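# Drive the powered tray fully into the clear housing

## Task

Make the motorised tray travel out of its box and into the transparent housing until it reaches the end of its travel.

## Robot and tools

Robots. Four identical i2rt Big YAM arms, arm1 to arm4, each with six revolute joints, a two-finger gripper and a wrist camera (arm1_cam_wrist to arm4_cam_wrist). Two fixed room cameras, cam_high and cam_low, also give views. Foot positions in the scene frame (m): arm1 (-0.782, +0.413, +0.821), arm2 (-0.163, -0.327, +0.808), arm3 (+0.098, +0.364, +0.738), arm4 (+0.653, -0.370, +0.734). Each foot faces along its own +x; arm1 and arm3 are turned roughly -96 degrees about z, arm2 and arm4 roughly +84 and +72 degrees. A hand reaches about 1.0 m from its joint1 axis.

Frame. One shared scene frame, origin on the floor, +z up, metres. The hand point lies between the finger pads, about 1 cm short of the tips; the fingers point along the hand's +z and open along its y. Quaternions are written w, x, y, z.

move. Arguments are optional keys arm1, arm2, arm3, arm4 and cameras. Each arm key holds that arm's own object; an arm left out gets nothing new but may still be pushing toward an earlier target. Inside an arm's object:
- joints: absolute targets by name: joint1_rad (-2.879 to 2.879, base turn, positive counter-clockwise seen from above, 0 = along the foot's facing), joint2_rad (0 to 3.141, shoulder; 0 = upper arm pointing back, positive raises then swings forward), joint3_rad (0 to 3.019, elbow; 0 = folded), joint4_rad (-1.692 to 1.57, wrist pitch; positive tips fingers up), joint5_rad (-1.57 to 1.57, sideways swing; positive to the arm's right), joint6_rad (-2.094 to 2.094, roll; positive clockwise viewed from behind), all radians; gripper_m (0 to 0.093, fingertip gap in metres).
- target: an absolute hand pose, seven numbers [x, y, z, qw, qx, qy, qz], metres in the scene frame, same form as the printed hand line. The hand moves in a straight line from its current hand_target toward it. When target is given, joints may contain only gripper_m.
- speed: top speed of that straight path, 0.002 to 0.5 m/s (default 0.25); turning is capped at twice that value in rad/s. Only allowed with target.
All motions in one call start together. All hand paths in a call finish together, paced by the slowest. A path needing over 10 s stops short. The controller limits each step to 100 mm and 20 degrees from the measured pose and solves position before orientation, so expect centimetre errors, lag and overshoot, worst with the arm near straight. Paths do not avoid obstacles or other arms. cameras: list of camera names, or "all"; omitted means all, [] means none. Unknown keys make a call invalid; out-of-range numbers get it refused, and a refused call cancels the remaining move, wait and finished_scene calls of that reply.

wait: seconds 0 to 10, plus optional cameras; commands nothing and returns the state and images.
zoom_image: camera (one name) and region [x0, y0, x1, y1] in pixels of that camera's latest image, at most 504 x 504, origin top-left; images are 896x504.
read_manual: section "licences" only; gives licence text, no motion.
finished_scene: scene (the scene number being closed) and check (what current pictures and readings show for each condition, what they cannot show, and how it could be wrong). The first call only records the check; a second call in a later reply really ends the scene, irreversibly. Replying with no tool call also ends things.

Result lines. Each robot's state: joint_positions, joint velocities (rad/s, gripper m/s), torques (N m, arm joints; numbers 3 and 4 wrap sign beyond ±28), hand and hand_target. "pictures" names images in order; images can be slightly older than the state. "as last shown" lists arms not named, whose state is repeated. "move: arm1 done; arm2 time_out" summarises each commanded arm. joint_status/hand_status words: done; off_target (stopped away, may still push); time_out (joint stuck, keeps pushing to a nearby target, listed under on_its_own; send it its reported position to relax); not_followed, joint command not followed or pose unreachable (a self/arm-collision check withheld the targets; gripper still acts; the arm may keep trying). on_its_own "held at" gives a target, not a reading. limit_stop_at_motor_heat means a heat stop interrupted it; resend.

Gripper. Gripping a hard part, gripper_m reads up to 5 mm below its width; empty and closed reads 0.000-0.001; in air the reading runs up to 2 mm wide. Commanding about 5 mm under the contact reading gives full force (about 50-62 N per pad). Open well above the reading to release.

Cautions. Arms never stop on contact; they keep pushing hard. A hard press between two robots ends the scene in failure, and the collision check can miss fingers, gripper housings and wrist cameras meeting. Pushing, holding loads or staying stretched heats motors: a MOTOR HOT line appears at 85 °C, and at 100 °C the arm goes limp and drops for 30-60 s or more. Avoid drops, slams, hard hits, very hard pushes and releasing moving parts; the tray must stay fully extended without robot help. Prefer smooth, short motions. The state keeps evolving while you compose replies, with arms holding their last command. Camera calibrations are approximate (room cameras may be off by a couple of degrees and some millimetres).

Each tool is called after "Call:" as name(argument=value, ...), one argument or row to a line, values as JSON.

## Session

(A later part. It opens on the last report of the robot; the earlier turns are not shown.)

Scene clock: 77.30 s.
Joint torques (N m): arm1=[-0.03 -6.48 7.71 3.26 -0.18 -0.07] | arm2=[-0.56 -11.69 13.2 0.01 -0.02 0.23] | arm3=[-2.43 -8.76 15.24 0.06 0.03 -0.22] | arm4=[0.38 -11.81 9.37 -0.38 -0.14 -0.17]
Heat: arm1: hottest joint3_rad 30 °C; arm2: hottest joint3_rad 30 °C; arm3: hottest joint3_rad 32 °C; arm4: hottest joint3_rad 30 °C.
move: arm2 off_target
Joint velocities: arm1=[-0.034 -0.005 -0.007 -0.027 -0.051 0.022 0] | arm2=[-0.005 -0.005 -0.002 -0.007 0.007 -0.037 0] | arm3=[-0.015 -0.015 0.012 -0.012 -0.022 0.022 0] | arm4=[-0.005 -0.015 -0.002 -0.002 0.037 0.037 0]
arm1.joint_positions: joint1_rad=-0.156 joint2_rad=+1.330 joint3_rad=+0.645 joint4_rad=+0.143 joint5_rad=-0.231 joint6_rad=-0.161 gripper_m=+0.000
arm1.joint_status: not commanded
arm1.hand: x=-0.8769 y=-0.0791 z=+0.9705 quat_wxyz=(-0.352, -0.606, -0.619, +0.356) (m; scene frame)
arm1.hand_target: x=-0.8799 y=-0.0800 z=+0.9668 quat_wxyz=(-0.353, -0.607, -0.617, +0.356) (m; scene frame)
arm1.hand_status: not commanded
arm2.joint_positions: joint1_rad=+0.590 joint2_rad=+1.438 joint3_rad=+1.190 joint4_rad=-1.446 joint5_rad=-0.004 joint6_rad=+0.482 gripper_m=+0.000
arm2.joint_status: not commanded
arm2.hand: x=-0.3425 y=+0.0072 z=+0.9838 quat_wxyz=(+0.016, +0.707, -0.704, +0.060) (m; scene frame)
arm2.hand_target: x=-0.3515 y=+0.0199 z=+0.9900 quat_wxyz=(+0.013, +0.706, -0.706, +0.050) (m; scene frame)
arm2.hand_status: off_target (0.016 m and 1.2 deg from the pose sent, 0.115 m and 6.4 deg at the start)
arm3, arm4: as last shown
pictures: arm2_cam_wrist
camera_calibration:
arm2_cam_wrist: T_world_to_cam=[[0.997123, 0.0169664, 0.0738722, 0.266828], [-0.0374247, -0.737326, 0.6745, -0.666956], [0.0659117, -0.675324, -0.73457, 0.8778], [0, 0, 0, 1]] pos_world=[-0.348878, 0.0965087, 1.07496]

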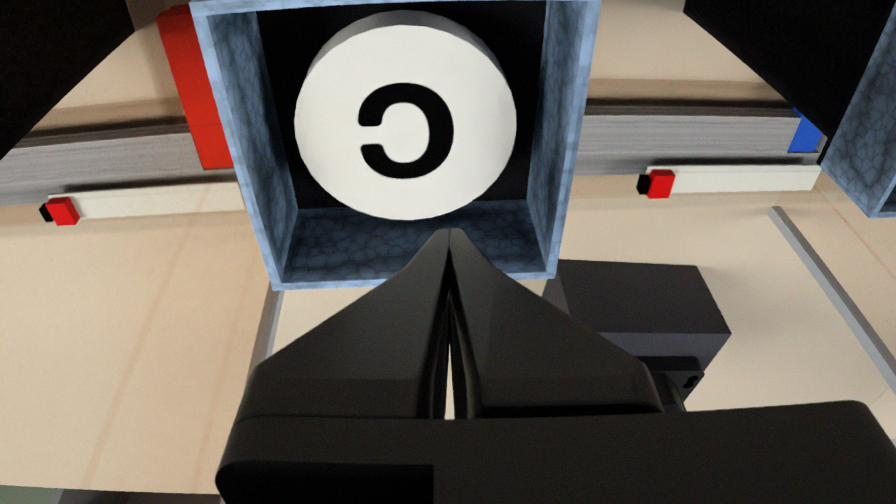

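Call:
move(
  arm2={"target": [-0.358, 0.026, 0.935, 0.0147, 0.7061, -0.7061, 0.0502], "speed": 0.25},
  cameras=["arm2_cam_wrist"],
)

Call:
move(
  arm2={"target": [-0.356, 0.026, 0.91, 0.0147, 0.7061, -0.7061, 0.0502], "speed": 0.25},
  cameras=["arm2_cam_wrist"],
)

Call:
move(
  arm2={"target": [-0.356, 0.026, 0.88, 0.0147, 0.7061, -0.7061, 0.0502], "speed": 0.25},
  cameras=["arm2_cam_wrist"],
)

Call:
move(
  arm2={"target": [-0.356, 0.026, 0.85, 0.0147, 0.7061, -0.7061, 0.0502], "speed": 0.25},
  cameras=["arm2_cam_wrist", "cam_high"],
)

Scene clock: 78.57 s.
Joint torques (N m): arm1=[-0.09 -6.36 7.72 3.26 -0.17 -0.08] | arm2=[-0.03 -10.99 9.11 1.06 -0.17 0.2] | arm3=[-2.43 -8.88 15.27 0.02 0.04 -0.21] | arm4=[0.32 -11.81 9.37 -0.38 -0.15 -0.18]
Heat: arm1: hottest joint3_rad 30 °C; arm2: hottest joint3_rad 30 °C; arm3: hottest joint3_rad 32 °C; arm4: hottest joint3_rad 31 °C.
move: arm2 off_target
Joint velocities: arm1=[0.015 0.005 -0.002 -0.002 0.007 0.007 0] | arm2=[-0.005 -0.005 0.007 0.002 -0.037 -0.007 -0.001] | arm3=[-0.015 0.005 0.017 -0.002 -0.051 -0.081 0] | arm4=[-0.005 0.005 0.007 -0.022 -0.022 -0.022 0]
arm1, arm3, arm4: as last shown
arm2.joint_positions: joint1_rad=+0.590 joint2_rad=+1.485 joint3_rad=+1.156 joint4_rad=-1.326 joint5_rad=-0.004 joint6_rad=+0.488 gripper_m=+0.000
arm2.joint_status: not commanded
arm2.hand: x=-0.3509 y=+0.0237 z=+0.9517 quat_wxyz=(+0.010, +0.706, -0.707, +0.042) (m; scene frame)
arm2.hand_target: x=-0.3571 y=+0.0252 z=+0.9351 quat_wxyz=(+0.014, +0.706, -0.706, +0.050) (m; scene frame)
arm2.hand_status: off_target (0.018 m and 1.0 deg from the pose sent, 0.055 m and 1.2 deg at the start)
pictures: arm2_cam_wrist
camera_calibration:
arm2_cam_wrist: T_world_to_cam=[[0.998333, 0.00864955, 0.0570693, 0.293933], [-0.0305522, -0.759664, 0.649597, -0.606772], [0.0489722, -0.650258, -0.758134, 0.881779], [0, 0, 0, 1]] pos_world=[-0.355163, 0.109898, 1.04589]

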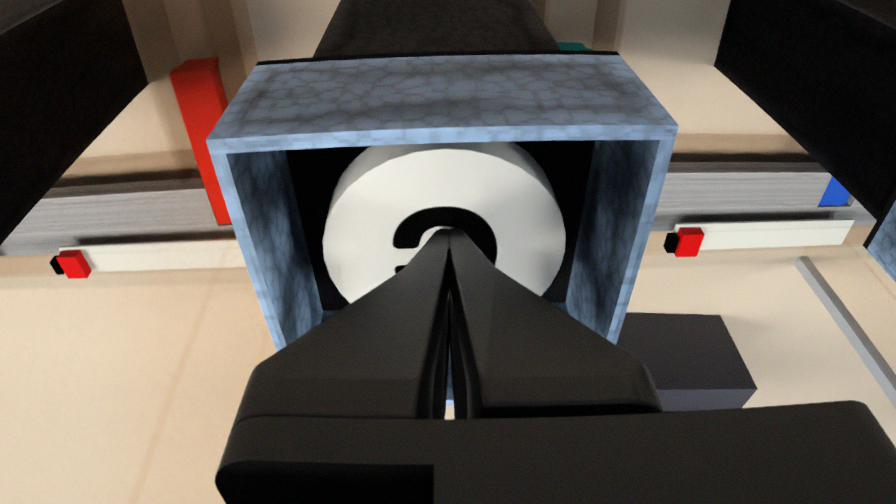

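Scene clock: 79.53 s.
Joint torques (N m): arm1=[-0.15 -6.59 7.76 3.25 -0.19 -0.07] | arm2=[-0.38 -9.23 6.93 1.81 -0.15 0.17] | arm3=[-2.43 -8.76 15.24 0.02 0.03 -0.22] | arm4=[0.32 -11.81 9.37 -0.38 -0.15 -0.17]
Heat: arm1: hottest joint3_rad 30 °C; arm2: hottest joint3_rad 30 °C; arm3: hottest joint3_rad 32 °C; arm4: hottest joint3_rad 31 °C.
move: arm2 off_target
Joint velocities: arm1=[-0.005 -0.005 -0.007 -0.012 0.007 -0.007 0.001] | arm2=[0.015 -0.005 0.002 0.007 -0.022 0.022 -0.001] | arm3=[-0.005 -0.005 0.002 -0.017 0.037 0.007 0] | arm4=[-0.005 -0.005 -0.002 0.007 -0.007 -0.022 -0.001]
arm1, arm3, arm4: as last shown
arm2.joint_positions: joint1_rad=+0.590 joint2_rad=+1.485 joint3_rad=+1.137 joint4_rad=-1.276 joint5_rad=-0.005 joint6_rad=+0.488 gripper_m=+0.001
arm2.joint_status: not commanded
arm2.hand: x=-0.3533 y=+0.0283 z=+0.9444 quat_wxyz=(+0.006, +0.706, -0.707, +0.027) (m; scene frame)
arm2.hand_target: x=-0.3546 y=+0.0239 z=+0.9118 quat_wxyz=(+0.015, +0.706, -0.706, +0.050) (m; scene frame)
arm2.hand_status: off_target (0.035 m and 2.8 deg from the pose sent, 0.042 m and 1.0 deg at the start)
pictures: arm2_cam_wrist
camera_calibration:
arm2_cam_wrist: T_world_to_cam=[[0.999068, 0.00755426, 0.0424981, 0.310785], [-0.0208869, -0.777013, 0.629138, -0.575409], [0.0377742, -0.62944, -0.776131, 0.891813], [0, 0, 0, 1]] pos_world=[-0.356202, 0.111895, 1.04097]

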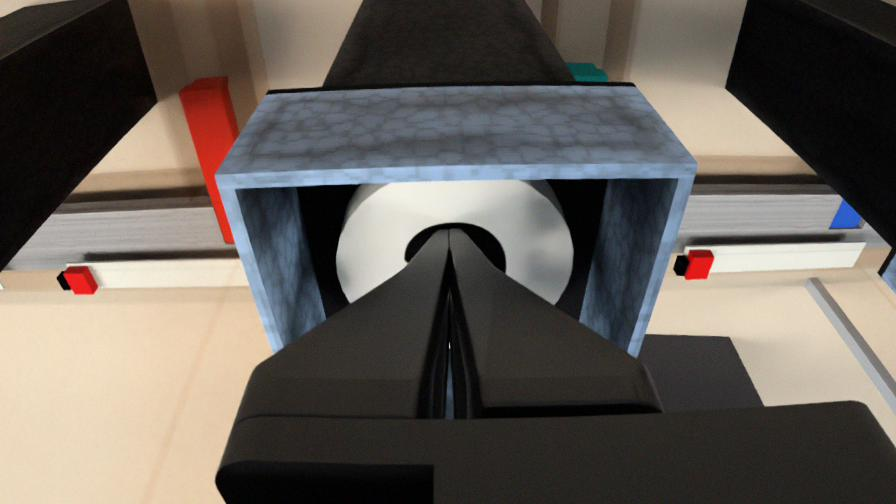

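Scene clock: 80.57 s.
Joint torques (N m): arm1=[-0.03 -6.71 7.68 3.29 -0.18 -0.08] | arm2=[0.21 -6.3 4.57 2.41 -0.14 0.16] | arm3=[-2.43 -8.94 15.24 0.05 0.05 -0.21] | arm4=[0.32 -11.81 9.37 -0.38 -0.15 -0.17]
Heat: arm1: hottest joint3_rad 30 °C; arm2: hottest joint3_rad 30 °C; arm3: hottest joint3_rad 32 °C; arm4: hottest joint3_rad 31 °C.
move: arm2 off_target
Joint velocities: arm1=[0.015 -0.005 0.002 0.007 0.007 0.037 -0.001] | arm2=[-0.024 -0.005 -0.007 0.002 0.007 0.051 -0.001] | arm3=[-0.015 -0.005 0.002 -0.012 -0.037 0.051 0] | arm4=[0.005 -0.005 -0.002 -0.007 0.007 -0.007 0.001]
arm1, arm3, arm4: as last shown
arm2.joint_positions: joint1_rad=+0.590 joint2_rad=+1.472 joint3_rad=+1.116 joint4_rad=-1.219 joint5_rad=-0.005 joint6_rad=+0.488 gripper_m=+0.001
arm2.joint_status: not commanded
arm2.hand: x=-0.3561 y=+0.0335 z=+0.9416 quat_wxyz=(-0.001, +0.707, -0.707, +0.004) (m; scene frame)
arm2.hand_target: x=-0.3525 y=+0.0201 z=+0.8858 quat_wxyz=(+0.015, +0.706, -0.706, +0.051) (m; scene frame)
arm2.hand_status: off_target (0.062 m and 5.6 deg from the pose sent, 0.064 m and 2.8 deg at the start)
pictures: arm2_cam_wrist
camera_calibration:
arm2_cam_wrist: T_world_to_cam=[[0.999783, 0.00665021, 0.0197664, 0.335298], [-0.00641974, -0.803637, 0.595086, -0.531524], [0.0198424, -0.595083, -0.803419, 0.91119], [0, 0, 0, 1]] pos_world=[-0.356718, 0.112852, 1.04174]

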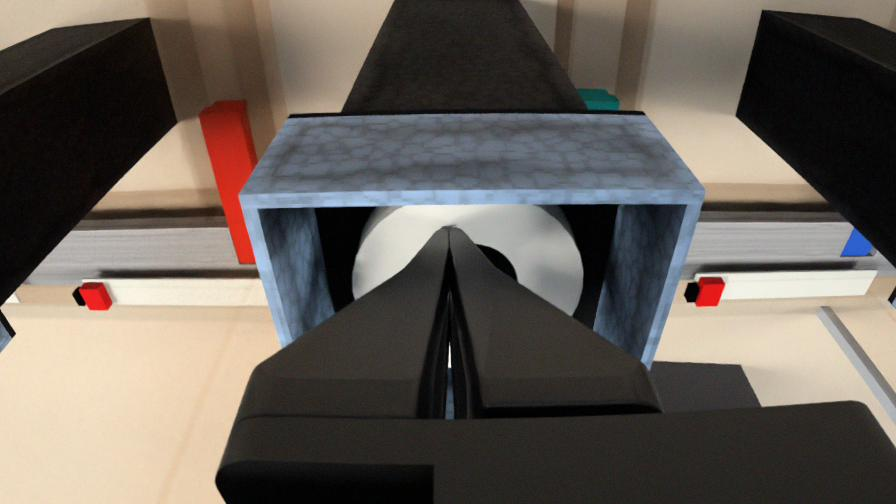

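Scene clock: 81.53 s.
Joint torques (N m): arm1=[-0.15 -6.71 7.71 3.3 -0.18 -0.08] | arm2=[-0.38 -1.96 2.91 3.64 -0.13 0.18] | arm3=[-2.49 -8.76 15.24 0.06 0.05 -0.22] | arm4=[0.32 -11.81 9.37 -0.38 -0.15 -0.18]
Heat: arm1: hottest joint3_rad 30 °C; arm2: hottest joint3_rad 30 °C; arm3: hottest joint3_rad 32 °C; arm4: hottest joint3_rad 31 °C.
move: arm2 off_target
Joint velocities: arm1=[-0.015 -0.015 0.007 -0.012 -0.022 0.022 0.001] | arm2=[-0.005 -0.005 -0.012 -0.027 0.022 -0.066 -0.001] | arm3=[-0.005 0.015 -0.007 0.012 -0.022 -0.051 -0.001] | arm4=[-0.005 -0.005 0.007 -0.007 0.037 0.022 0]
arm1, arm3, arm4: as last shown
arm2.joint_positions: joint1_rad=+0.590 joint2_rad=+1.450 joint3_rad=+1.085 joint4_rad=-1.174 joint5_rad=-0.005 joint6_rad=+0.488 gripper_m=+0.000
arm2.joint_status: not commanded
arm2.hand: x=-0.3559 y=+0.0330 z=+0.9394 quat_wxyz=(-0.006, +0.707, -0.707, -0.014) (m; scene frame)
arm2.hand_target: x=-0.3492 y=+0.0141 z=+0.8620 quat_wxyz=(+0.015, +0.706, -0.706, +0.051) (m; scene frame)
arm2.hand_status: off_target (0.090 m and 7.7 deg from the pose sent, 0.092 m and 5.6 deg at the start)
pictures: arm2_cam_wrist, cam_high
camera_calibration:
arm2_cam_wrist: T_world_to_cam=[[0.999975, 0.00663135, 0.00249039, 0.351415], [0.0040366, -0.822366, 0.568945, -0.501759], [0.00582088, -0.56892, -0.822372, 0.92108], [0, 0, 0, 1]] pos_world=[-0.354742, 0.109061, 1.04207]

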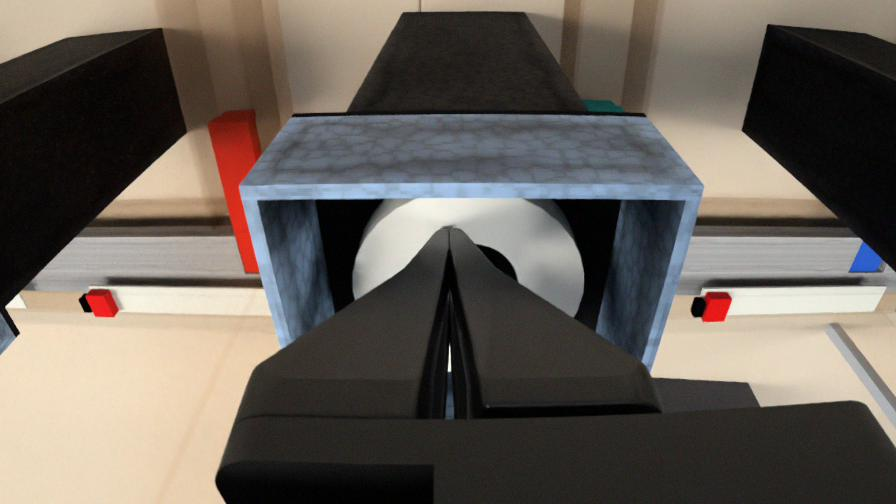

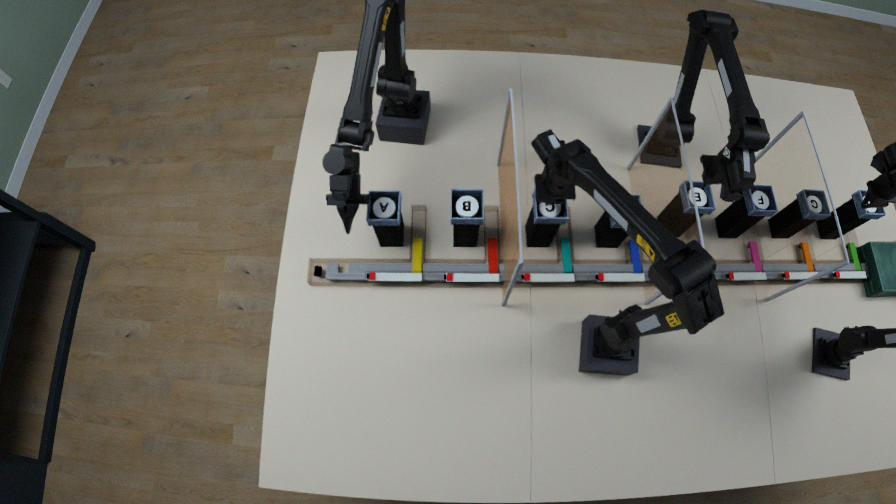

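Call:
zoom_image(
  camera="cam_high",
  region=[300, 180, 520, 300],
)

Call:
zoom_image(
  camera="cam_high",
  region=[500, 180, 720, 300],
)

Call:
zoom_image(
  camera="arm2_cam_wrist",
  region=[540, 40, 700, 130],
)

Scaled by 2.291 from the camera's 896x504 image, which has a finer 1280x720 frame.

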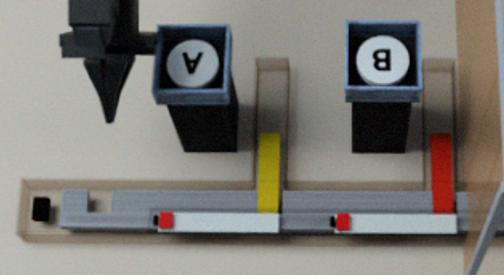

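Scaled by 2.291 from the camera's 896x504 image, which has a finer 1280x720 frame.

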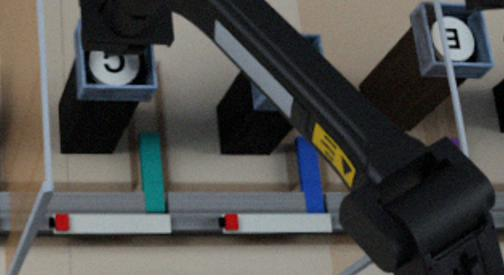

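Scaled by 3.150 from the camera's 896x504 image, which has a finer 1280x720 frame.

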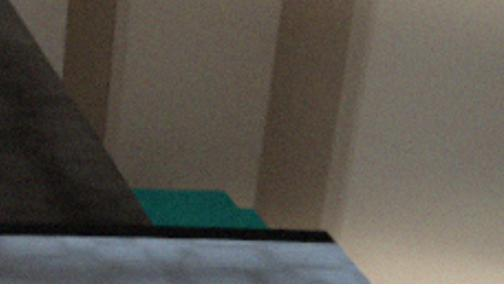

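Call:
move(
  arm2={"target": [-0.354, 0.012, 0.97, 0.0147, 0.7061, -0.7061, 0.0502], "speed": 0.25},
  cameras=["arm2_cam_wrist"],
)

Call:
move(
  arm2={"target": [-0.352, 0.006, 0.91, 0.0147, 0.7061, -0.7061, 0.0502], "speed": 0.25},
  cameras=["arm2_cam_wrist"],
)

Call:
move(
  arm2={"target": [-0.352, 0.002, 0.86, 0.0147, 0.7061, -0.7061, 0.0502], "speed": 0.25},
  cameras=["arm2_cam_wrist", "cam_high"],
)

Scene clock: 89.93 s.
Joint torques (N m): arm1=[-0.15 -6.59 7.72 3.29 -0.17 -0.09] | arm2=[0.85 -12.04 13.23 -0.64 -0.21 0.21] | arm3=[-2.49 -8.88 15.25 0.06 0.04 -0.22] | arm4=[0.32 -11.81 9.36 -0.36 -0.15 -0.17]
Heat: arm1: hottest joint3_rad 30 °C; arm2: hottest joint3_rad 29 °C; arm3: hottest joint3_rad 33 °C; arm4: hottest joint3_rad 31 °C.
move: arm2 off_target
Joint velocities: arm1=[-0.005 -0.005 -0.002 0.002 -0.007 0.022 0] | arm2=[-0.005 -0.015 -0.027 -0.002 -0.022 -0.022 0] | arm3=[-0.015 -0.005 -0.002 -0.017 -0.022 0.037 -0.001] | arm4=[-0.015 0.005 -0.012 -0.012 -0.022 -0.037 0.001]
arm1, arm3, arm4: as last shown
arm2.joint_positions: joint1_rad=+0.593 joint2_rad=+1.442 joint3_rad=+1.134 joint4_rad=-1.380 joint5_rad=-0.006 joint6_rad=+0.496 gripper_m=+0.000
arm2.joint_status: not commanded
arm2.hand: x=-0.3419 y=+0.0037 z=+0.9613 quat_wxyz=(+0.016, +0.704, -0.708, +0.058) (m; scene frame)
arm2.hand_target: x=-0.3540 y=+0.0117 z=+0.9703 quat_wxyz=(+0.015, +0.706, -0.706, +0.050) (m; scene frame)
arm2.hand_status: off_target (0.017 m and 0.9 deg from the pose sent, 0.037 m and 7.7 deg at the start)
pictures: arm2_cam_wrist
camera_calibration:
arm2_cam_wrist: T_world_to_cam=[[0.997421, 0.00516946, 0.0715865, 0.270261], [-0.0443245, -0.740112, 0.671022, -0.6533], [0.0564508, -0.672464, -0.737974, 0.858909], [0, 0, 0, 1]] pos_world=[-0.347007, 0.0926737, 1.05288]

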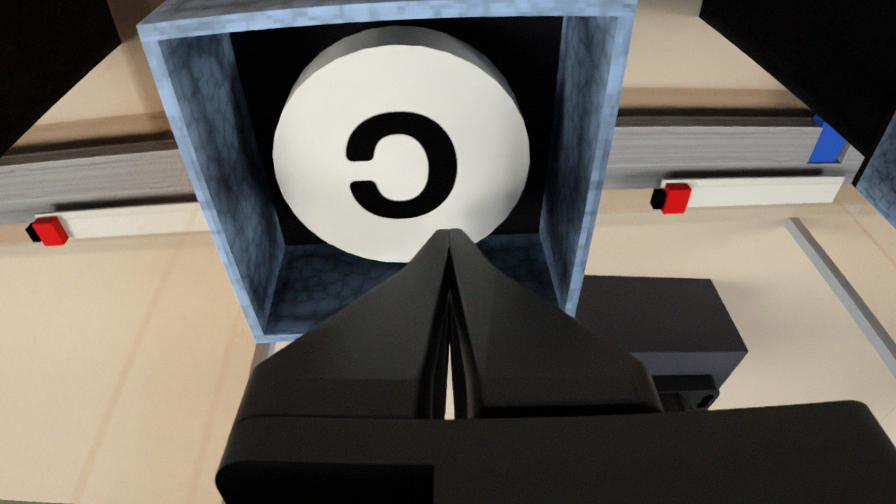

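Scene clock: 90.97 s.
Joint torques (N m): arm1=[0.03 -6.36 7.75 3.25 -0.17 -0.08] | arm2=[0.5 -9.41 6.5 1.88 -0.12 0.18] | arm3=[-2.37 -8.82 15.27 0.05 0.03 -0.21] | arm4=[0.32 -11.81 9.37 -0.36 -0.15 -0.17]
Heat: arm1: hottest joint3_rad 30 °C; arm2: hottest joint3_rad 29 °C; arm3: hottest joint3_rad 34 °C; arm4: hottest joint3_rad 31 °C.
move: arm2 off_target
Joint velocities: arm1=[-0.005 -0.005 -0.007 0.017 0.007 0.037 0] | arm2=[-0.024 -0.005 -0.007 -0.007 0.022 -0.066 -0.001] | arm3=[-0.005 0.005 -0.007 0.002 -0.037 -0.066 0] | arm4=[-0.005 -0.015 0.002 0.002 -0.022 -0.007 -0.001]
arm1, arm3, arm4: as last shown
arm2.joint_positions: joint1_rad=+0.595 joint2_rad=+1.442 joint3_rad=+1.088 joint4_rad=-1.272 joint5_rad=-0.006 joint6_rad=+0.500 gripper_m=+0.000
arm2.joint_status: not commanded
arm2.hand: x=-0.3469 y=+0.0116 z=+0.9434 quat_wxyz=(+0.007, +0.704, -0.709, +0.028) (m; scene frame)
arm2.hand_target: x=-0.3504 y=+0.0041 z=+0.9120 quat_wxyz=(+0.014, +0.706, -0.706, +0.050) (m; scene frame)
arm2.hand_status: off_target (0.034 m and 2.7 deg from the pose sent, 0.052 m and 0.9 deg at the start)
pictures: arm2_cam_wrist
camera_calibration:
arm2_cam_wrist: T_world_to_cam=[[0.999069, 0.00110419, 0.0431228, 0.303975], [-0.0263735, -0.775436, 0.630875, -0.591185], [0.0341356, -0.631425, -0.774685, 0.877709], [0, 0, 0, 1]] pos_world=[-0.349245, 0.0954465, 1.0398]

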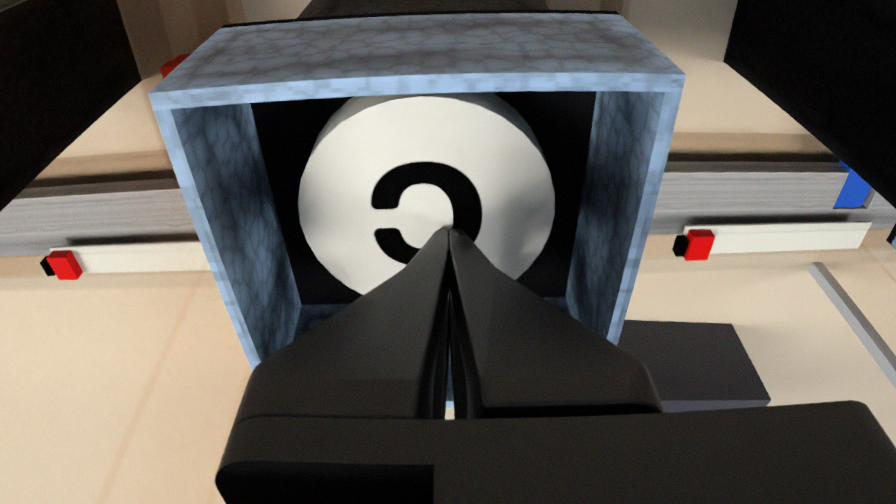

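Scene clock: 92.07 s.
Joint torques (N m): arm1=[-0.09 -6.59 7.69 3.25 -0.18 -0.08] | arm2=[0.67 -2.55 2.74 3.25 -0.11 0.23] | arm3=[-2.43 -8.88 15.25 0.06 0.05 -0.21] | arm4=[0.32 -11.81 9.37 -0.36 -0.15 -0.17]
Heat: arm1: hottest joint3_rad 30 °C; arm2: hottest joint3_rad 29 °C; arm3: hottest joint3_rad 34 °C; arm4: hottest joint3_rad 31 °C.
move: arm2 off_target
Joint velocities: arm1=[-0.015 -0.005 0.002 -0.022 0.007 -0.007 0] | arm2=[0.005 0.005 0.012 -0.017 -0.007 0.051 0] | arm3=[-0.015 -0.015 0.017 -0.017 0.037 -0.037 0.001] | arm4=[-0.015 -0.015 0.002 0.002 -0.007 -0.051 -0.001]
arm1: as last shown
arm2.joint_positions: joint1_rad=+0.598 joint2_rad=+1.403 joint3_rad=+1.038 joint4_rad=-1.178 joint5_rad=-0.006 joint6_rad=+0.503 gripper_m=+0.000
arm2.joint_status: not commanded
arm2.hand: x=-0.3497 y=+0.0145 z=+0.9397 quat_wxyz=(-0.005, +0.704, -0.710, -0.012) (m; scene frame)
arm2.hand_target: x=-0.3456 y=-0.0073 z=+0.8704 quat_wxyz=(+0.014, +0.706, -0.706, +0.051) (m; scene frame)
arm2.hand_status: off_target (0.081 m and 7.5 deg from the pose sent, 0.084 m and 2.7 deg at the start)
arm3.joint_positions: joint1_rad=+0.048 joint2_rad=+1.065 joint3_rad=+1.089 joint4_rad=-1.619 joint5_rad=+0.008 joint6_rad=-0.023 gripper_m=+0.000
arm3.joint_status: not commanded
arm3.hand: x=+0.0876 y=+0.0867 z=+0.9927 quat_wxyz=(+0.012, -0.706, -0.708, -0.015) (m; scene frame)
arm3.hand_target: x=+0.0833 y=+0.0793 z=+1.0102 quat_wxyz=(+0.000, -0.707, -0.707, +0.000) (m; scene frame)
arm3.hand_status: not commanded
arm4.joint_positions: joint1_rad=+0.290 joint2_rad=+1.395 joint3_rad=+1.466 joint4_rad=-1.636 joint5_rad=+0.002 joint6_rad=+0.067 gripper_m=+0.000
arm4.joint_status: not commanded
arm4.hand: x=+0.6299 y=+0.0362 z=+1.0267 quat_wxyz=(-0.001, +0.704, -0.711, +0.003) (m; scene frame)
arm4.hand_target: x=+0.6310 y=+0.0303 z=+1.0303 quat_wxyz=(+0.000, +0.707, -0.707, +0.002) (m; scene frame)
arm4.hand_status: not commanded
pictures: arm2_cam_wrist, cam_high
camera_calibration:
arm2_cam_wrist: T_world_to_cam=[[0.999994, -0.000615478, 0.00340324, 0.344673], [-0.00245289, -0.819926, 0.572464, -0.522771], [0.00243806, -0.572469, -0.819923, 0.907353], [0, 0, 0, 1]] pos_world=[-0.348166, 0.0910101, 1.04205]

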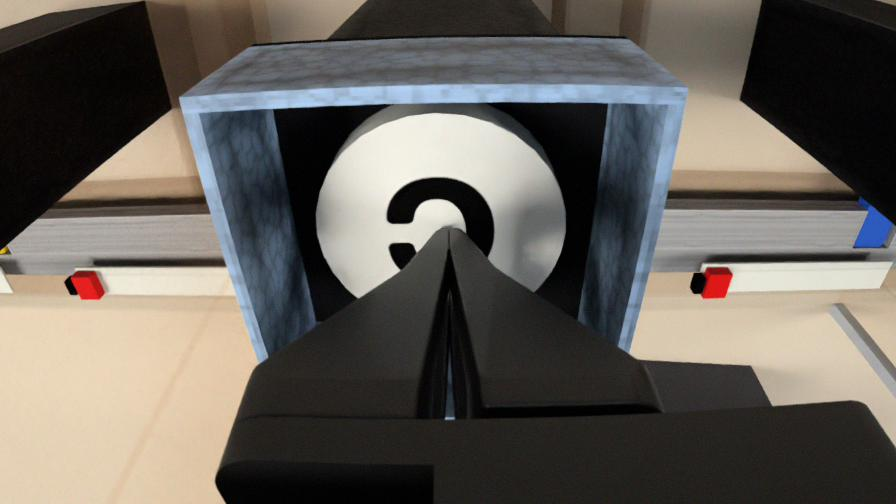

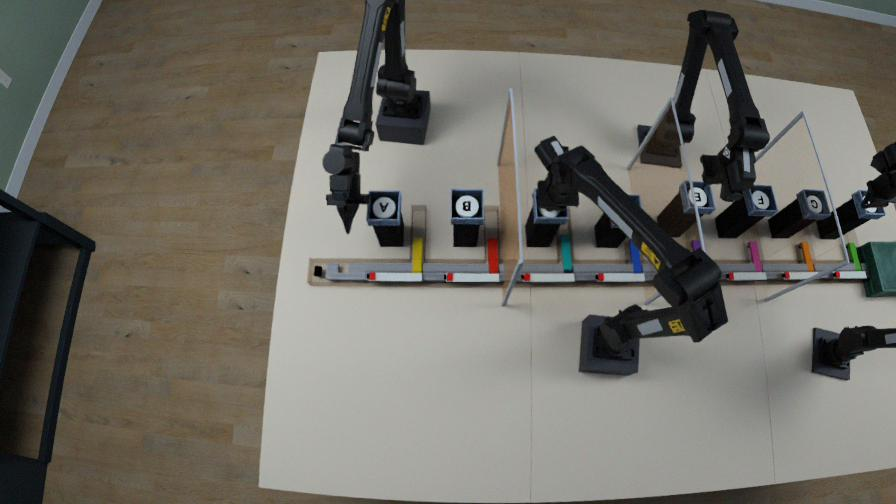

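Call:
move(
  cameras=["arm1_cam_wrist", "arm4_cam_wrist", "arm2_cam_wrist"],
)

Call:
zoom_image(
  camera="arm1_cam_wrist",
  region=[540, 250, 780, 430],
)

Call:
zoom_image(
  camera="arm1_cam_wrist",
  region=[0, 250, 240, 490],
)

Call:
zoom_image(
  camera="arm4_cam_wrist",
  region=[220, 0, 700, 240],
)

Scene clock: 93.20 s.
Joint torques (N m): arm1=[-0.09 -6.71 7.68 3.26 -0.18 -0.08] | arm2=[0.56 -2.73 2.85 3.1 -0.14 0.21] | arm3=[-2.37 -8.88 15.23 0.05 0.04 -0.22] | arm4=[0.32 -11.81 9.37 -0.36 -0.15 -0.17]
Heat: arm1: hottest joint3_rad 30 °C; arm2: hottest joint3_rad 29 °C; arm3: hottest joint3_rad 34 °C; arm4: hottest joint3_rad 31 °C.
Joint velocities: arm1=[-0.015 0.005 0.012 0.002 0.022 -0.022 0.001] | arm2=[-0.005 -0.005 -0.002 -0.017 -0.022 -0.007 0] | arm3=[-0.005 -0.005 0.002 -0.002 0.051 0.037 0] | arm4=[-0.005 -0.015 0.007 -0.012 0.095 0.037 -0.001]
arm1.joint_positions: joint1_rad=-0.156 joint2_rad=+1.330 joint3_rad=+0.645 joint4_rad=+0.143 joint5_rad=-0.231 joint6_rad=-0.161 gripper_m=+0.000
arm1.joint_status: not commanded
arm1.hand: x=-0.8769 y=-0.0791 z=+0.9705 quat_wxyz=(-0.352, -0.606, -0.619, +0.356) (m; scene frame)
arm1.hand_target: x=-0.8799 y=-0.0800 z=+0.9668 quat_wxyz=(-0.353, -0.607, -0.617, +0.356) (m; scene frame)
arm1.hand_status: not commanded
arm2.joint_positions: joint1_rad=+0.598 joint2_rad=+1.402 joint3_rad=+1.038 joint4_rad=-1.178 joint5_rad=-0.006 joint6_rad=+0.504 gripper_m=+0.000
arm2.joint_status: not commanded
arm2.hand: x=-0.3497 y=+0.0145 z=+0.9399 quat_wxyz=(-0.005, +0.704, -0.710, -0.012) (m; scene frame)
arm2.hand_target: x=-0.3456 y=-0.0073 z=+0.8705 quat_wxyz=(+0.014, +0.706, -0.706, +0.051) (m; scene frame)
arm2.hand_status: off_target (0.081 m and 7.5 deg from the pose sent, 0.084 m and 2.7 deg at the start)
arm3.joint_positions: joint1_rad=+0.048 joint2_rad=+1.065 joint3_rad=+1.089 joint4_rad=-1.619 joint5_rad=+0.008 joint6_rad=-0.023 gripper_m=+0.000
arm3.joint_status: not commanded
arm3.hand: x=+0.0876 y=+0.0867 z=+0.9927 quat_wxyz=(+0.012, -0.706, -0.708, -0.015) (m; scene frame)
arm3.hand_target: x=+0.0833 y=+0.0793 z=+1.0102 quat_wxyz=(+0.000, -0.707, -0.707, +0.000) (m; scene frame)
arm3.hand_status: not commanded
arm4.joint_positions: joint1_rad=+0.290 joint2_rad=+1.395 joint3_rad=+1.466 joint4_rad=-1.636 joint5_rad=+0.002 joint6_rad=+0.067 gripper_m=+0.000
arm4.joint_status: not commanded
arm4.hand: x=+0.6299 y=+0.0362 z=+1.0267 quat_wxyz=(-0.001, +0.704, -0.711, +0.003) (m; scene frame)
arm4.hand_target: x=+0.6310 y=+0.0303 z=+1.0303 quat_wxyz=(+0.000, +0.707, -0.707, +0.002) (m; scene frame)
arm4.hand_status: not commanded
pictures: arm1_cam_wrist, arm2_cam_wrist, arm4_cam_wrist
camera_calibration:
arm1_cam_wrist: T_world_to_cam=[[-0.999547, -0.0293438, 0.00665072, -0.884737], [-0.0296431, 0.922532, -0.38478, 0.422005], [0.00515541, -0.384803, -0.922984, 0.990789], [0, 0, 0, 1]] pos_world=[-0.876934, -0.0340165, 1.08275]
arm2_cam_wrist: T_world_to_cam=[[0.999994, -0.000994439, 0.00321234, 0.344859], [-0.00265365, -0.820115, 0.572193, -0.522664], [0.00206548, -0.572198, -0.820113, 0.907512], [0, 0, 0, 1]] pos_world=[-0.348118, 0.0909743, 1.04222]
arm4_cam_wrist: T_world_to_cam=[[0.999848, -0.00723264, 0.0158471, -0.647369], [-0.0152335, -0.804272, 0.594066, -0.56684], [0.00844868, -0.594218, -0.80426, 0.966448], [0, 0, 0, 1]] pos_world=[0.630471, 0.113705, 1.12427]

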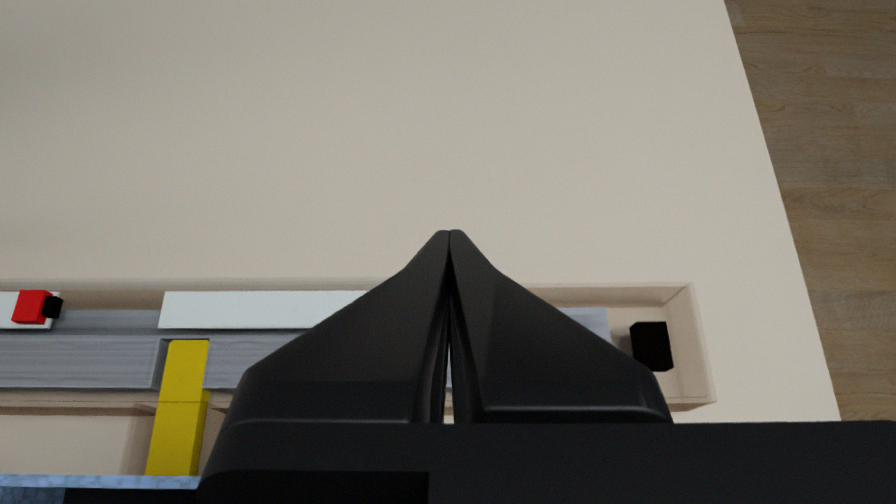

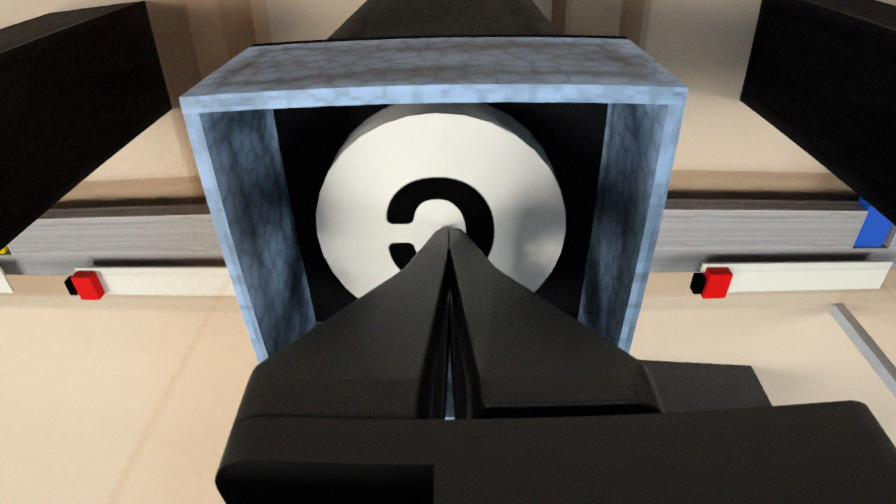

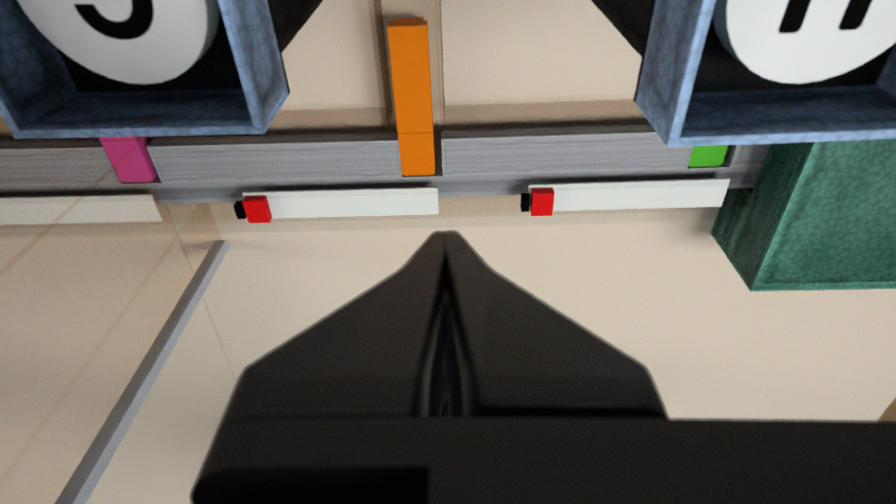

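Scaled by 2.100 from the camera's 896x504 image, which has a finer 1280x720 frame.

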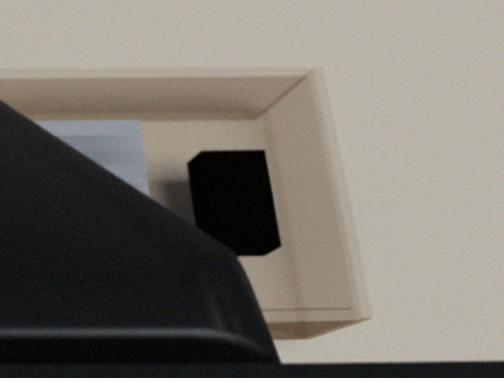

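Scaled by 2.100 from the camera's 896x504 image, which has a finer 1280x720 frame.

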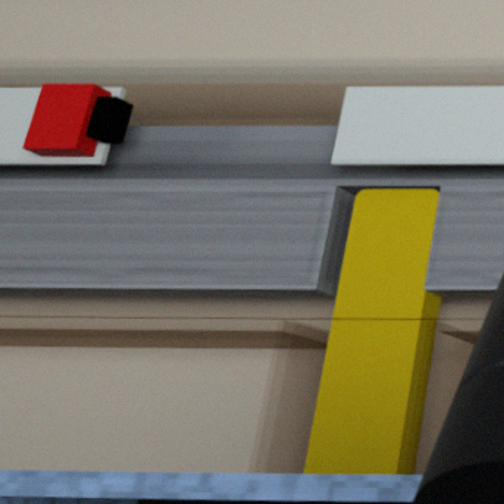

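Scaled by 1.050 from the camera's 896x504 image, which has a finer 1280x720 frame.

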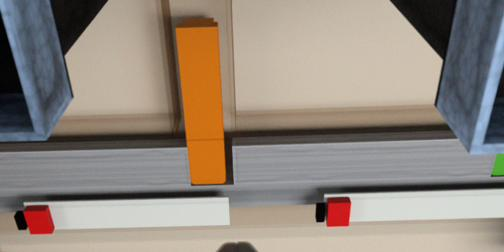

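Call:
move(
  cameras=["cam_low", "cam_high"],
)

Call:
zoom_image(
  camera="cam_low",
  region=[440, 160, 680, 320],
)

Call:
zoom_image(
  camera="cam_low",
  region=[30, 220, 270, 360],
)

Scene clock: 94.43 s.
Joint torques (N m): arm1=[-0.15 -6.42 7.69 3.29 -0.18 -0.07] | arm2=[0.38 -2.14 2.88 3.15 -0.11 0.22] | arm3=[-2.49 -8.82 15.25 0.06 0.04 -0.22] | arm4=[0.32 -11.87 9.36 -0.38 -0.15 -0.17]
Heat: arm1: hottest joint3_rad 30 °C; arm2: hottest joint3_rad 29 °C; arm3: hottest joint3_rad 34 °C; arm4: hottest joint3_rad 31 °C.
Joint velocities: arm1=[-0.005 -0.005 0.002 0.017 0.051 0.022 0] | arm2=[-0.005 -0.005 -0.002 0.007 -0.022 0.022 0.001] | arm3=[-0.015 -0.005 -0.012 -0.017 0.037 -0.007 0.001] | arm4=[-0.005 -0.005 0.002 0.002 -0.022 -0.037 0]
arm1.joint_positions: joint1_rad=-0.156 joint2_rad=+1.330 joint3_rad=+0.645 joint4_rad=+0.143 joint5_rad=-0.231 joint6_rad=-0.161 gripper_m=+0.000
arm1.joint_status: not commanded
arm1.hand: x=-0.8769 y=-0.0791 z=+0.9705 quat_wxyz=(-0.352, -0.606, -0.619, +0.356) (m; scene frame)
arm1.hand_target: x=-0.8799 y=-0.0800 z=+0.9668 quat_wxyz=(-0.353, -0.607, -0.617, +0.356) (m; scene frame)
arm1.hand_status: not commanded
arm2.joint_positions: joint1_rad=+0.598 joint2_rad=+1.402 joint3_rad=+1.038 joint4_rad=-1.178 joint5_rad=-0.006 joint6_rad=+0.504 gripper_m=+0.000
arm2.joint_status: not commanded
arm2.hand: x=-0.3497 y=+0.0145 z=+0.9399 quat_wxyz=(-0.005, +0.704, -0.710, -0.012) (m; scene frame)
arm2.hand_target: x=-0.3456 y=-0.0073 z=+0.8705 quat_wxyz=(+0.014, +0.706, -0.706, +0.051) (m; scene frame)
arm2.hand_status: off_target (0.081 m and 7.5 deg from the pose sent, 0.084 m and 2.7 deg at the start)
arm3.joint_positions: joint1_rad=+0.048 joint2_rad=+1.065 joint3_rad=+1.089 joint4_rad=-1.619 joint5_rad=+0.008 joint6_rad=-0.023 gripper_m=+0.000
arm3.joint_status: not commanded
arm3.hand: x=+0.0876 y=+0.0867 z=+0.9927 quat_wxyz=(+0.012, -0.706, -0.708, -0.015) (m; scene frame)
arm3.hand_target: x=+0.0833 y=+0.0793 z=+1.0102 quat_wxyz=(+0.000, -0.707, -0.707, +0.000) (m; scene frame)
arm3.hand_status: not commanded
arm4.joint_positions: joint1_rad=+0.290 joint2_rad=+1.395 joint3_rad=+1.466 joint4_rad=-1.636 joint5_rad=+0.002 joint6_rad=+0.067 gripper_m=+0.000
arm4.joint_status: not commanded
arm4.hand: x=+0.6299 y=+0.0362 z=+1.0267 quat_wxyz=(-0.001, +0.704, -0.711, +0.003) (m; scene frame)
arm4.hand_target: x=+0.6310 y=+0.0303 z=+1.0303 quat_wxyz=(+0.000, +0.707, -0.707, +0.002) (m; scene frame)
arm4.hand_status: not commanded
pictures: cam_high, cam_low

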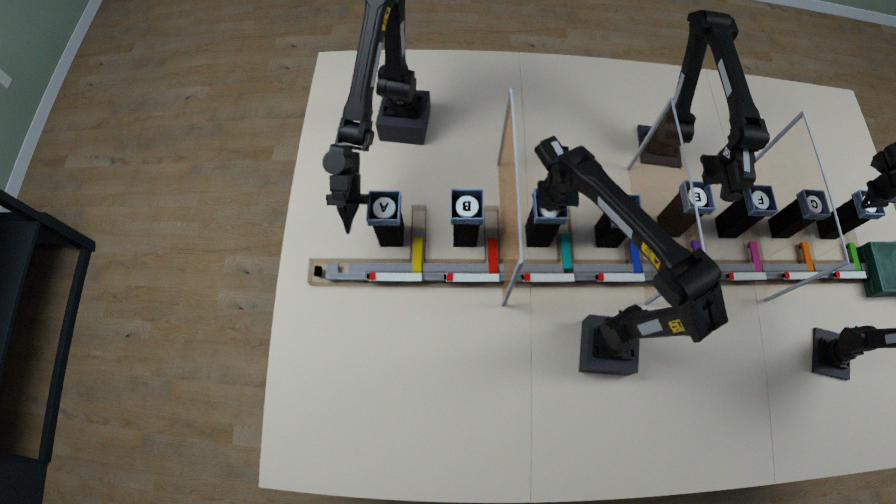

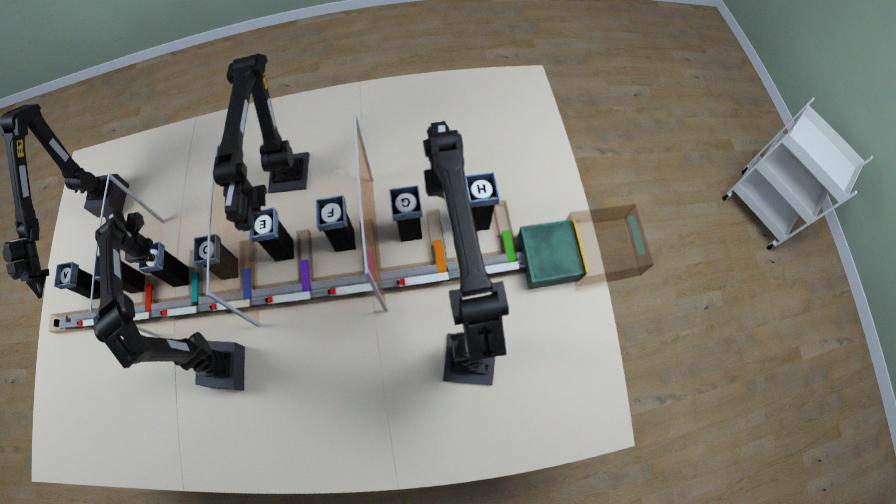

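Scaled by 2.100 from the camera's 896x504 image, which has a finer 1280x720 frame.

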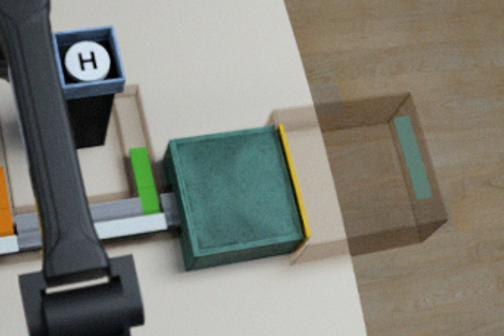

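Scaled by 2.100 from the camera's 896x504 image, which has a finer 1280x720 frame.

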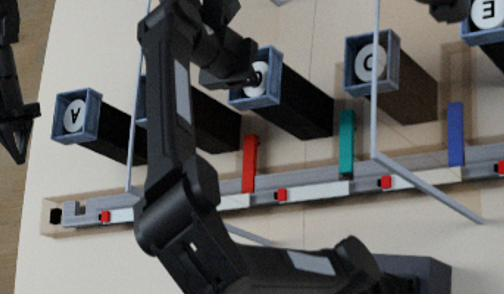

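Call:
move(
  arm1={"target": [-0.576, 0.030, 1.0, -0.0499, 0.7061, 0.7061, 0.0156], "speed": 0.4},
  arm2={"target": [-0.345, 0.010, 1.0, 0.0147, 0.7061, -0.7061, 0.0502], "speed": 0.3},
  arm3={"target": [0.083, 0.082, 1.0, -0.037, 0.7061, 0.7061, 0.037], "speed": 0.3},
  arm4={"target": [0.524, 0.070, 1.01, 0.0253, 0.7061, -0.7061, 0.0458], "speed": 0.3},
  cameras=["cam_high"],
)

Call:
move(
  arm2={"target": [-0.127, 0.018, 1.0, 0.037, 0.7061, -0.7061, 0.037], "speed": 0.4},
  cameras=["cam_low", "arm1_cam_wrist"],
)

Scene clock: 98.07 s.
Joint torques (N m): arm1=[0.5 -9.88 11.73 0.21 -0.04 0.05] | arm2=[-0.97 -12.22 13.35 -0.59 -0.11 0] | arm3=[-2.37 -7.24 15.41 -0.13 0.06 -0.2] | arm4=[0.97 -11.75 15.97 -0.62 -0.11 0.08]
Heat: arm1: hottest joint3_rad 31 °C; arm2: hottest joint3_rad 29 °C; arm3: hottest joint3_rad 34 °C; arm4: hottest joint3_rad 31 °C.
move: arm1 off_target; arm2 off_target; arm3 off_target; arm4 off_target
Joint velocities: arm1=[-0.005 -0.005 -0.012 -0.007 -0.022 0.11 0] | arm2=[0.005 0.005 -0.012 -0.002 0.007 -0.007 0] | arm3=[-0.005 -0.024 -0.002 -0.012 0.022 -0.051 0.001] | arm4=[0.005 -0.015 0.002 -0.012 -0.037 0.022 0.001]
arm1.joint_positions: joint1_rad=+0.600 joint2_rad=+1.562 joint3_rad=+1.298 joint4_rad=-1.457 joint5_rad=+0.004 joint6_rad=+0.489 gripper_m=+0.000
arm1.joint_status: not commanded
arm1.hand: x=-0.5874 y=+0.0440 z=+0.9908 quat_wxyz=(+0.069, -0.705, -0.706, -0.021) (m; scene frame)
arm1.hand_target: x=-0.5790 y=+0.0286 z=+1.0032 quat_wxyz=(+0.053, -0.710, -0.702, -0.018) (m; scene frame)
arm1.hand_status: off_target (0.020 m and 2.2 deg from the pose sent, 0.321 m and 65.4 deg at the start)
arm2.joint_positions: joint1_rad=+0.598 joint2_rad=+1.410 joint3_rad=+1.177 joint4_rad=-1.459 joint5_rad=-0.006 joint6_rad=+0.496 gripper_m=+0.000
arm2.joint_status: not commanded
arm2.hand: x=-0.3413 y=-0.0021 z=+0.9897 quat_wxyz=(+0.016, +0.705, -0.706, +0.059) (m; scene frame)
arm2.hand_target: x=-0.3450 y=+0.0099 z=+1.0000 quat_wxyz=(+0.015, +0.706, -0.706, +0.050) (m; scene frame)
arm2.hand_status: off_target (0.016 m and 1.0 deg from the pose sent, 0.060 m and 7.5 deg at the start)
arm3.joint_positions: joint1_rad=+0.048 joint2_rad=+1.100 joint3_rad=+1.098 joint4_rad=-1.676 joint5_rad=+0.010 joint6_rad=-0.023 gripper_m=+0.000
arm3.joint_status: not commanded
arm3.hand: x=+0.0873 y=+0.0944 z=+0.9882 quat_wxyz=(+0.042, -0.704, -0.707, -0.044) (m; scene frame)
arm3.hand_target: x=+0.0831 y=+0.0824 z=+1.0001 quat_wxyz=(+0.037, -0.706, -0.706, -0.037) (m; scene frame)
arm3.hand_status: off_target (0.018 m and 1.0 deg from the pose sent, 0.010 m and 3.8 deg at the start)
arm4.joint_positions: joint1_rad=+0.515 joint2_rad=+1.559 joint3_rad=+1.543 joint4_rad=-1.670 joint5_rad=-0.002 joint6_rad=+0.273 gripper_m=+0.000
arm4.joint_status: not commanded
arm4.hand: x=+0.5303 y=+0.0532 z=+0.9894 quat_wxyz=(+0.031, +0.709, -0.703, +0.054) (m; scene frame)
arm4.hand_target: x=+0.5231 y=+0.0682 z=+1.0091 quat_wxyz=(+0.020, +0.707, -0.706, +0.033) (m; scene frame)
arm4.hand_status: off_target (0.027 m and 1.2 deg from the pose sent, 0.112 m and 5.8 deg at the start; a joint's target at an end of its range on 39 of 73 steps)
pictures: cam_high

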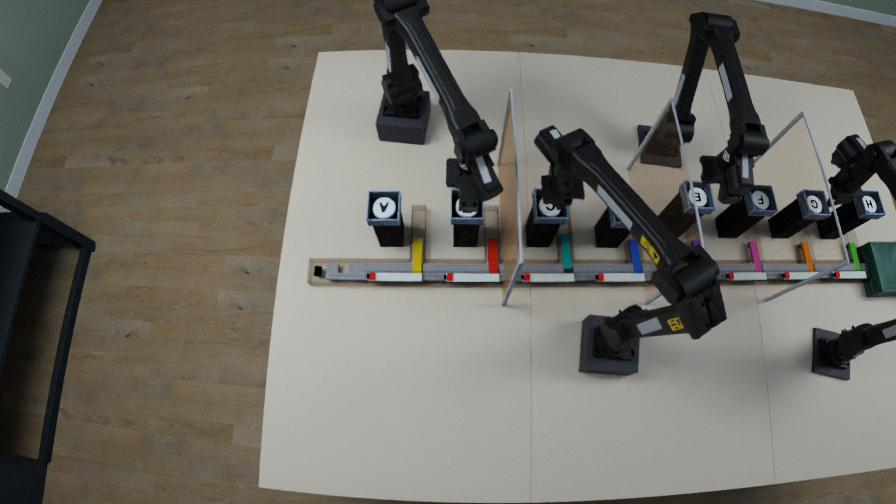

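Scene clock: 99.83 s.
Joint torques (N m): arm1=[0.32 -9.93 11.74 0.24 -0.04 0.02] | arm2=[-1.14 -10.4 11.47 -0.54 -0.23 0] | arm3=[-2.43 -7.3 15.36 -0.16 0.05 -0.2] | arm4=[0.97 -11.75 15.97 -0.64 -0.1 0.08]
Heat: arm1: hottest joint3_rad 31 °C; arm2: hottest joint3_rad 29 °C; arm3: hottest joint3_rad 34 °C; arm4: hottest joint3_rad 31 °C.
move: arm2 done
Joint velocities: arm1=[-0.015 -0.034 0.007 0.027 -0.007 0.037 -0.001] | arm2=[-0.005 0.005 0.017 -0.002 0.022 0.022 0] | arm3=[-0.005 -0.015 -0.007 0.007 -0.007 -0.022 0] | arm4=[-0.015 0.005 -0.012 0.002 -0.007 -0.037 0]
arm1.joint_positions: joint1_rad=+0.600 joint2_rad=+1.562 joint3_rad=+1.298 joint4_rad=-1.457 joint5_rad=+0.004 joint6_rad=+0.489 gripper_m=+0.000
arm1.joint_status: not commanded
arm1.hand: x=-0.5874 y=+0.0440 z=+0.9908 quat_wxyz=(+0.069, -0.705, -0.705, -0.021) (m; scene frame)
arm1.hand_target: x=-0.5790 y=+0.0286 z=+1.0032 quat_wxyz=(+0.053, -0.710, -0.702, -0.018) (m; scene frame)
arm1.hand_status: not commanded
arm2.joint_positions: joint1_rad=+0.004 joint2_rad=+1.318 joint3_rad=+1.106 joint4_rad=-1.463 joint5_rad=-0.002 joint6_rad=-0.102 gripper_m=+0.000
arm2.joint_status: not commanded
arm2.hand: x=-0.1310 y=+0.0112 z=+0.9980 quat_wxyz=(+0.037, +0.707, -0.705, +0.035) (m; scene frame)
arm2.hand_target: x=-0.1273 y=+0.0151 z=+1.0003 quat_wxyz=(+0.041, +0.706, -0.706, +0.035) (m; scene frame)
arm2.hand_status: done (0.008 m and 0.3 deg from the pose sent, 0.215 m and 3.5 deg at the start)
arm3.joint_positions: joint1_rad=+0.048 joint2_rad=+1.100 joint3_rad=+1.098 joint4_rad=-1.677 joint5_rad=+0.011 joint6_rad=-0.023 gripper_m=+0.000
arm3.joint_status: not commanded
arm3.hand: x=+0.0873 y=+0.0945 z=+0.9882 quat_wxyz=(+0.042, -0.704, -0.707, -0.044) (m; scene frame)
arm3.hand_target: x=+0.0830 y=+0.0825 z=+1.0000 quat_wxyz=(+0.037, -0.706, -0.706, -0.037) (m; scene frame)
arm3.hand_status: not commanded
arm4.joint_positions: joint1_rad=+0.515 joint2_rad=+1.559 joint3_rad=+1.543 joint4_rad=-1.670 joint5_rad=-0.002 joint6_rad=+0.273 gripper_m=+0.000
arm4.joint_status: not commanded
arm4.hand: x=+0.5303 y=+0.0532 z=+0.9894 quat_wxyz=(+0.031, +0.709, -0.703, +0.054) (m; scene frame)
arm4.hand_target: x=+0.5231 y=+0.0682 z=+1.0091 quat_wxyz=(+0.020, +0.707, -0.706, +0.033) (m; scene frame)
arm4.hand_status: not commanded
pictures: arm1_cam_wrist, cam_low
camera_calibration:
arm1_cam_wrist: T_world_to_cam=[[-0.998751, -0.00451218, 0.0497679, -0.635215], [0.0318151, 0.710581, 0.702896, -0.707459], [-0.0385357, 0.703601, -0.709549, 0.770431], [0, 0, 0, 1]] pos_world=[-0.582224, -0.0422355, 1.07554]

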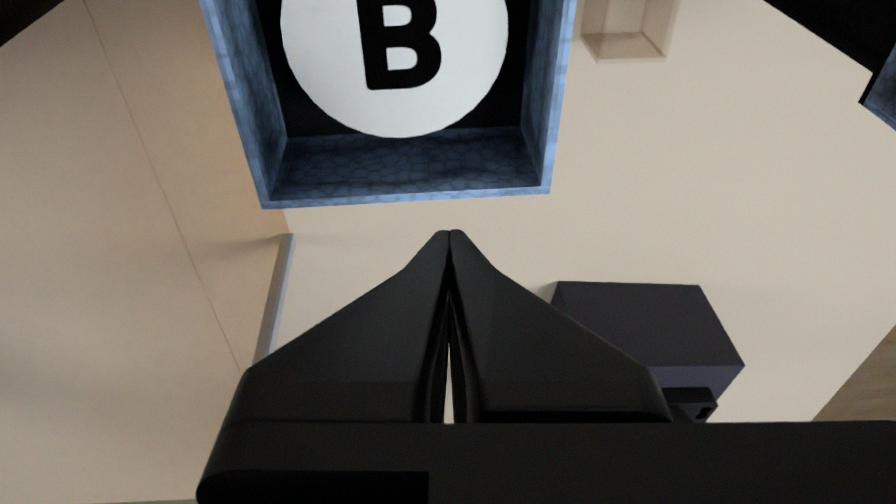

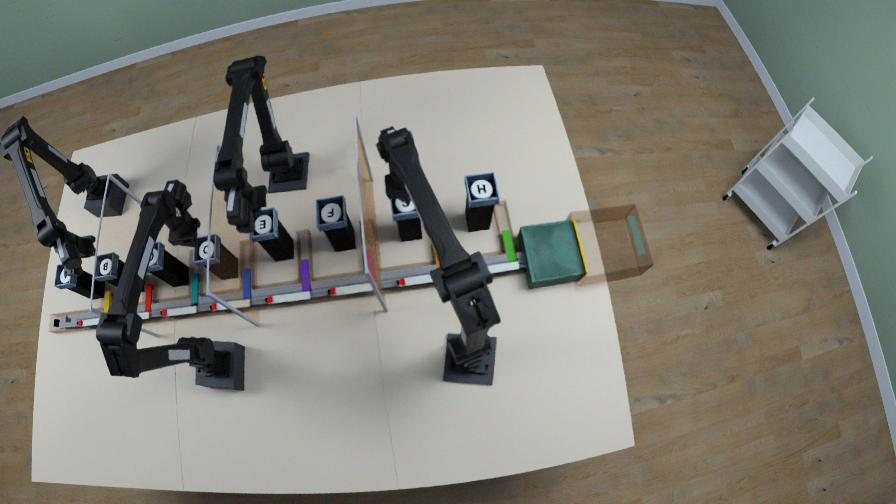

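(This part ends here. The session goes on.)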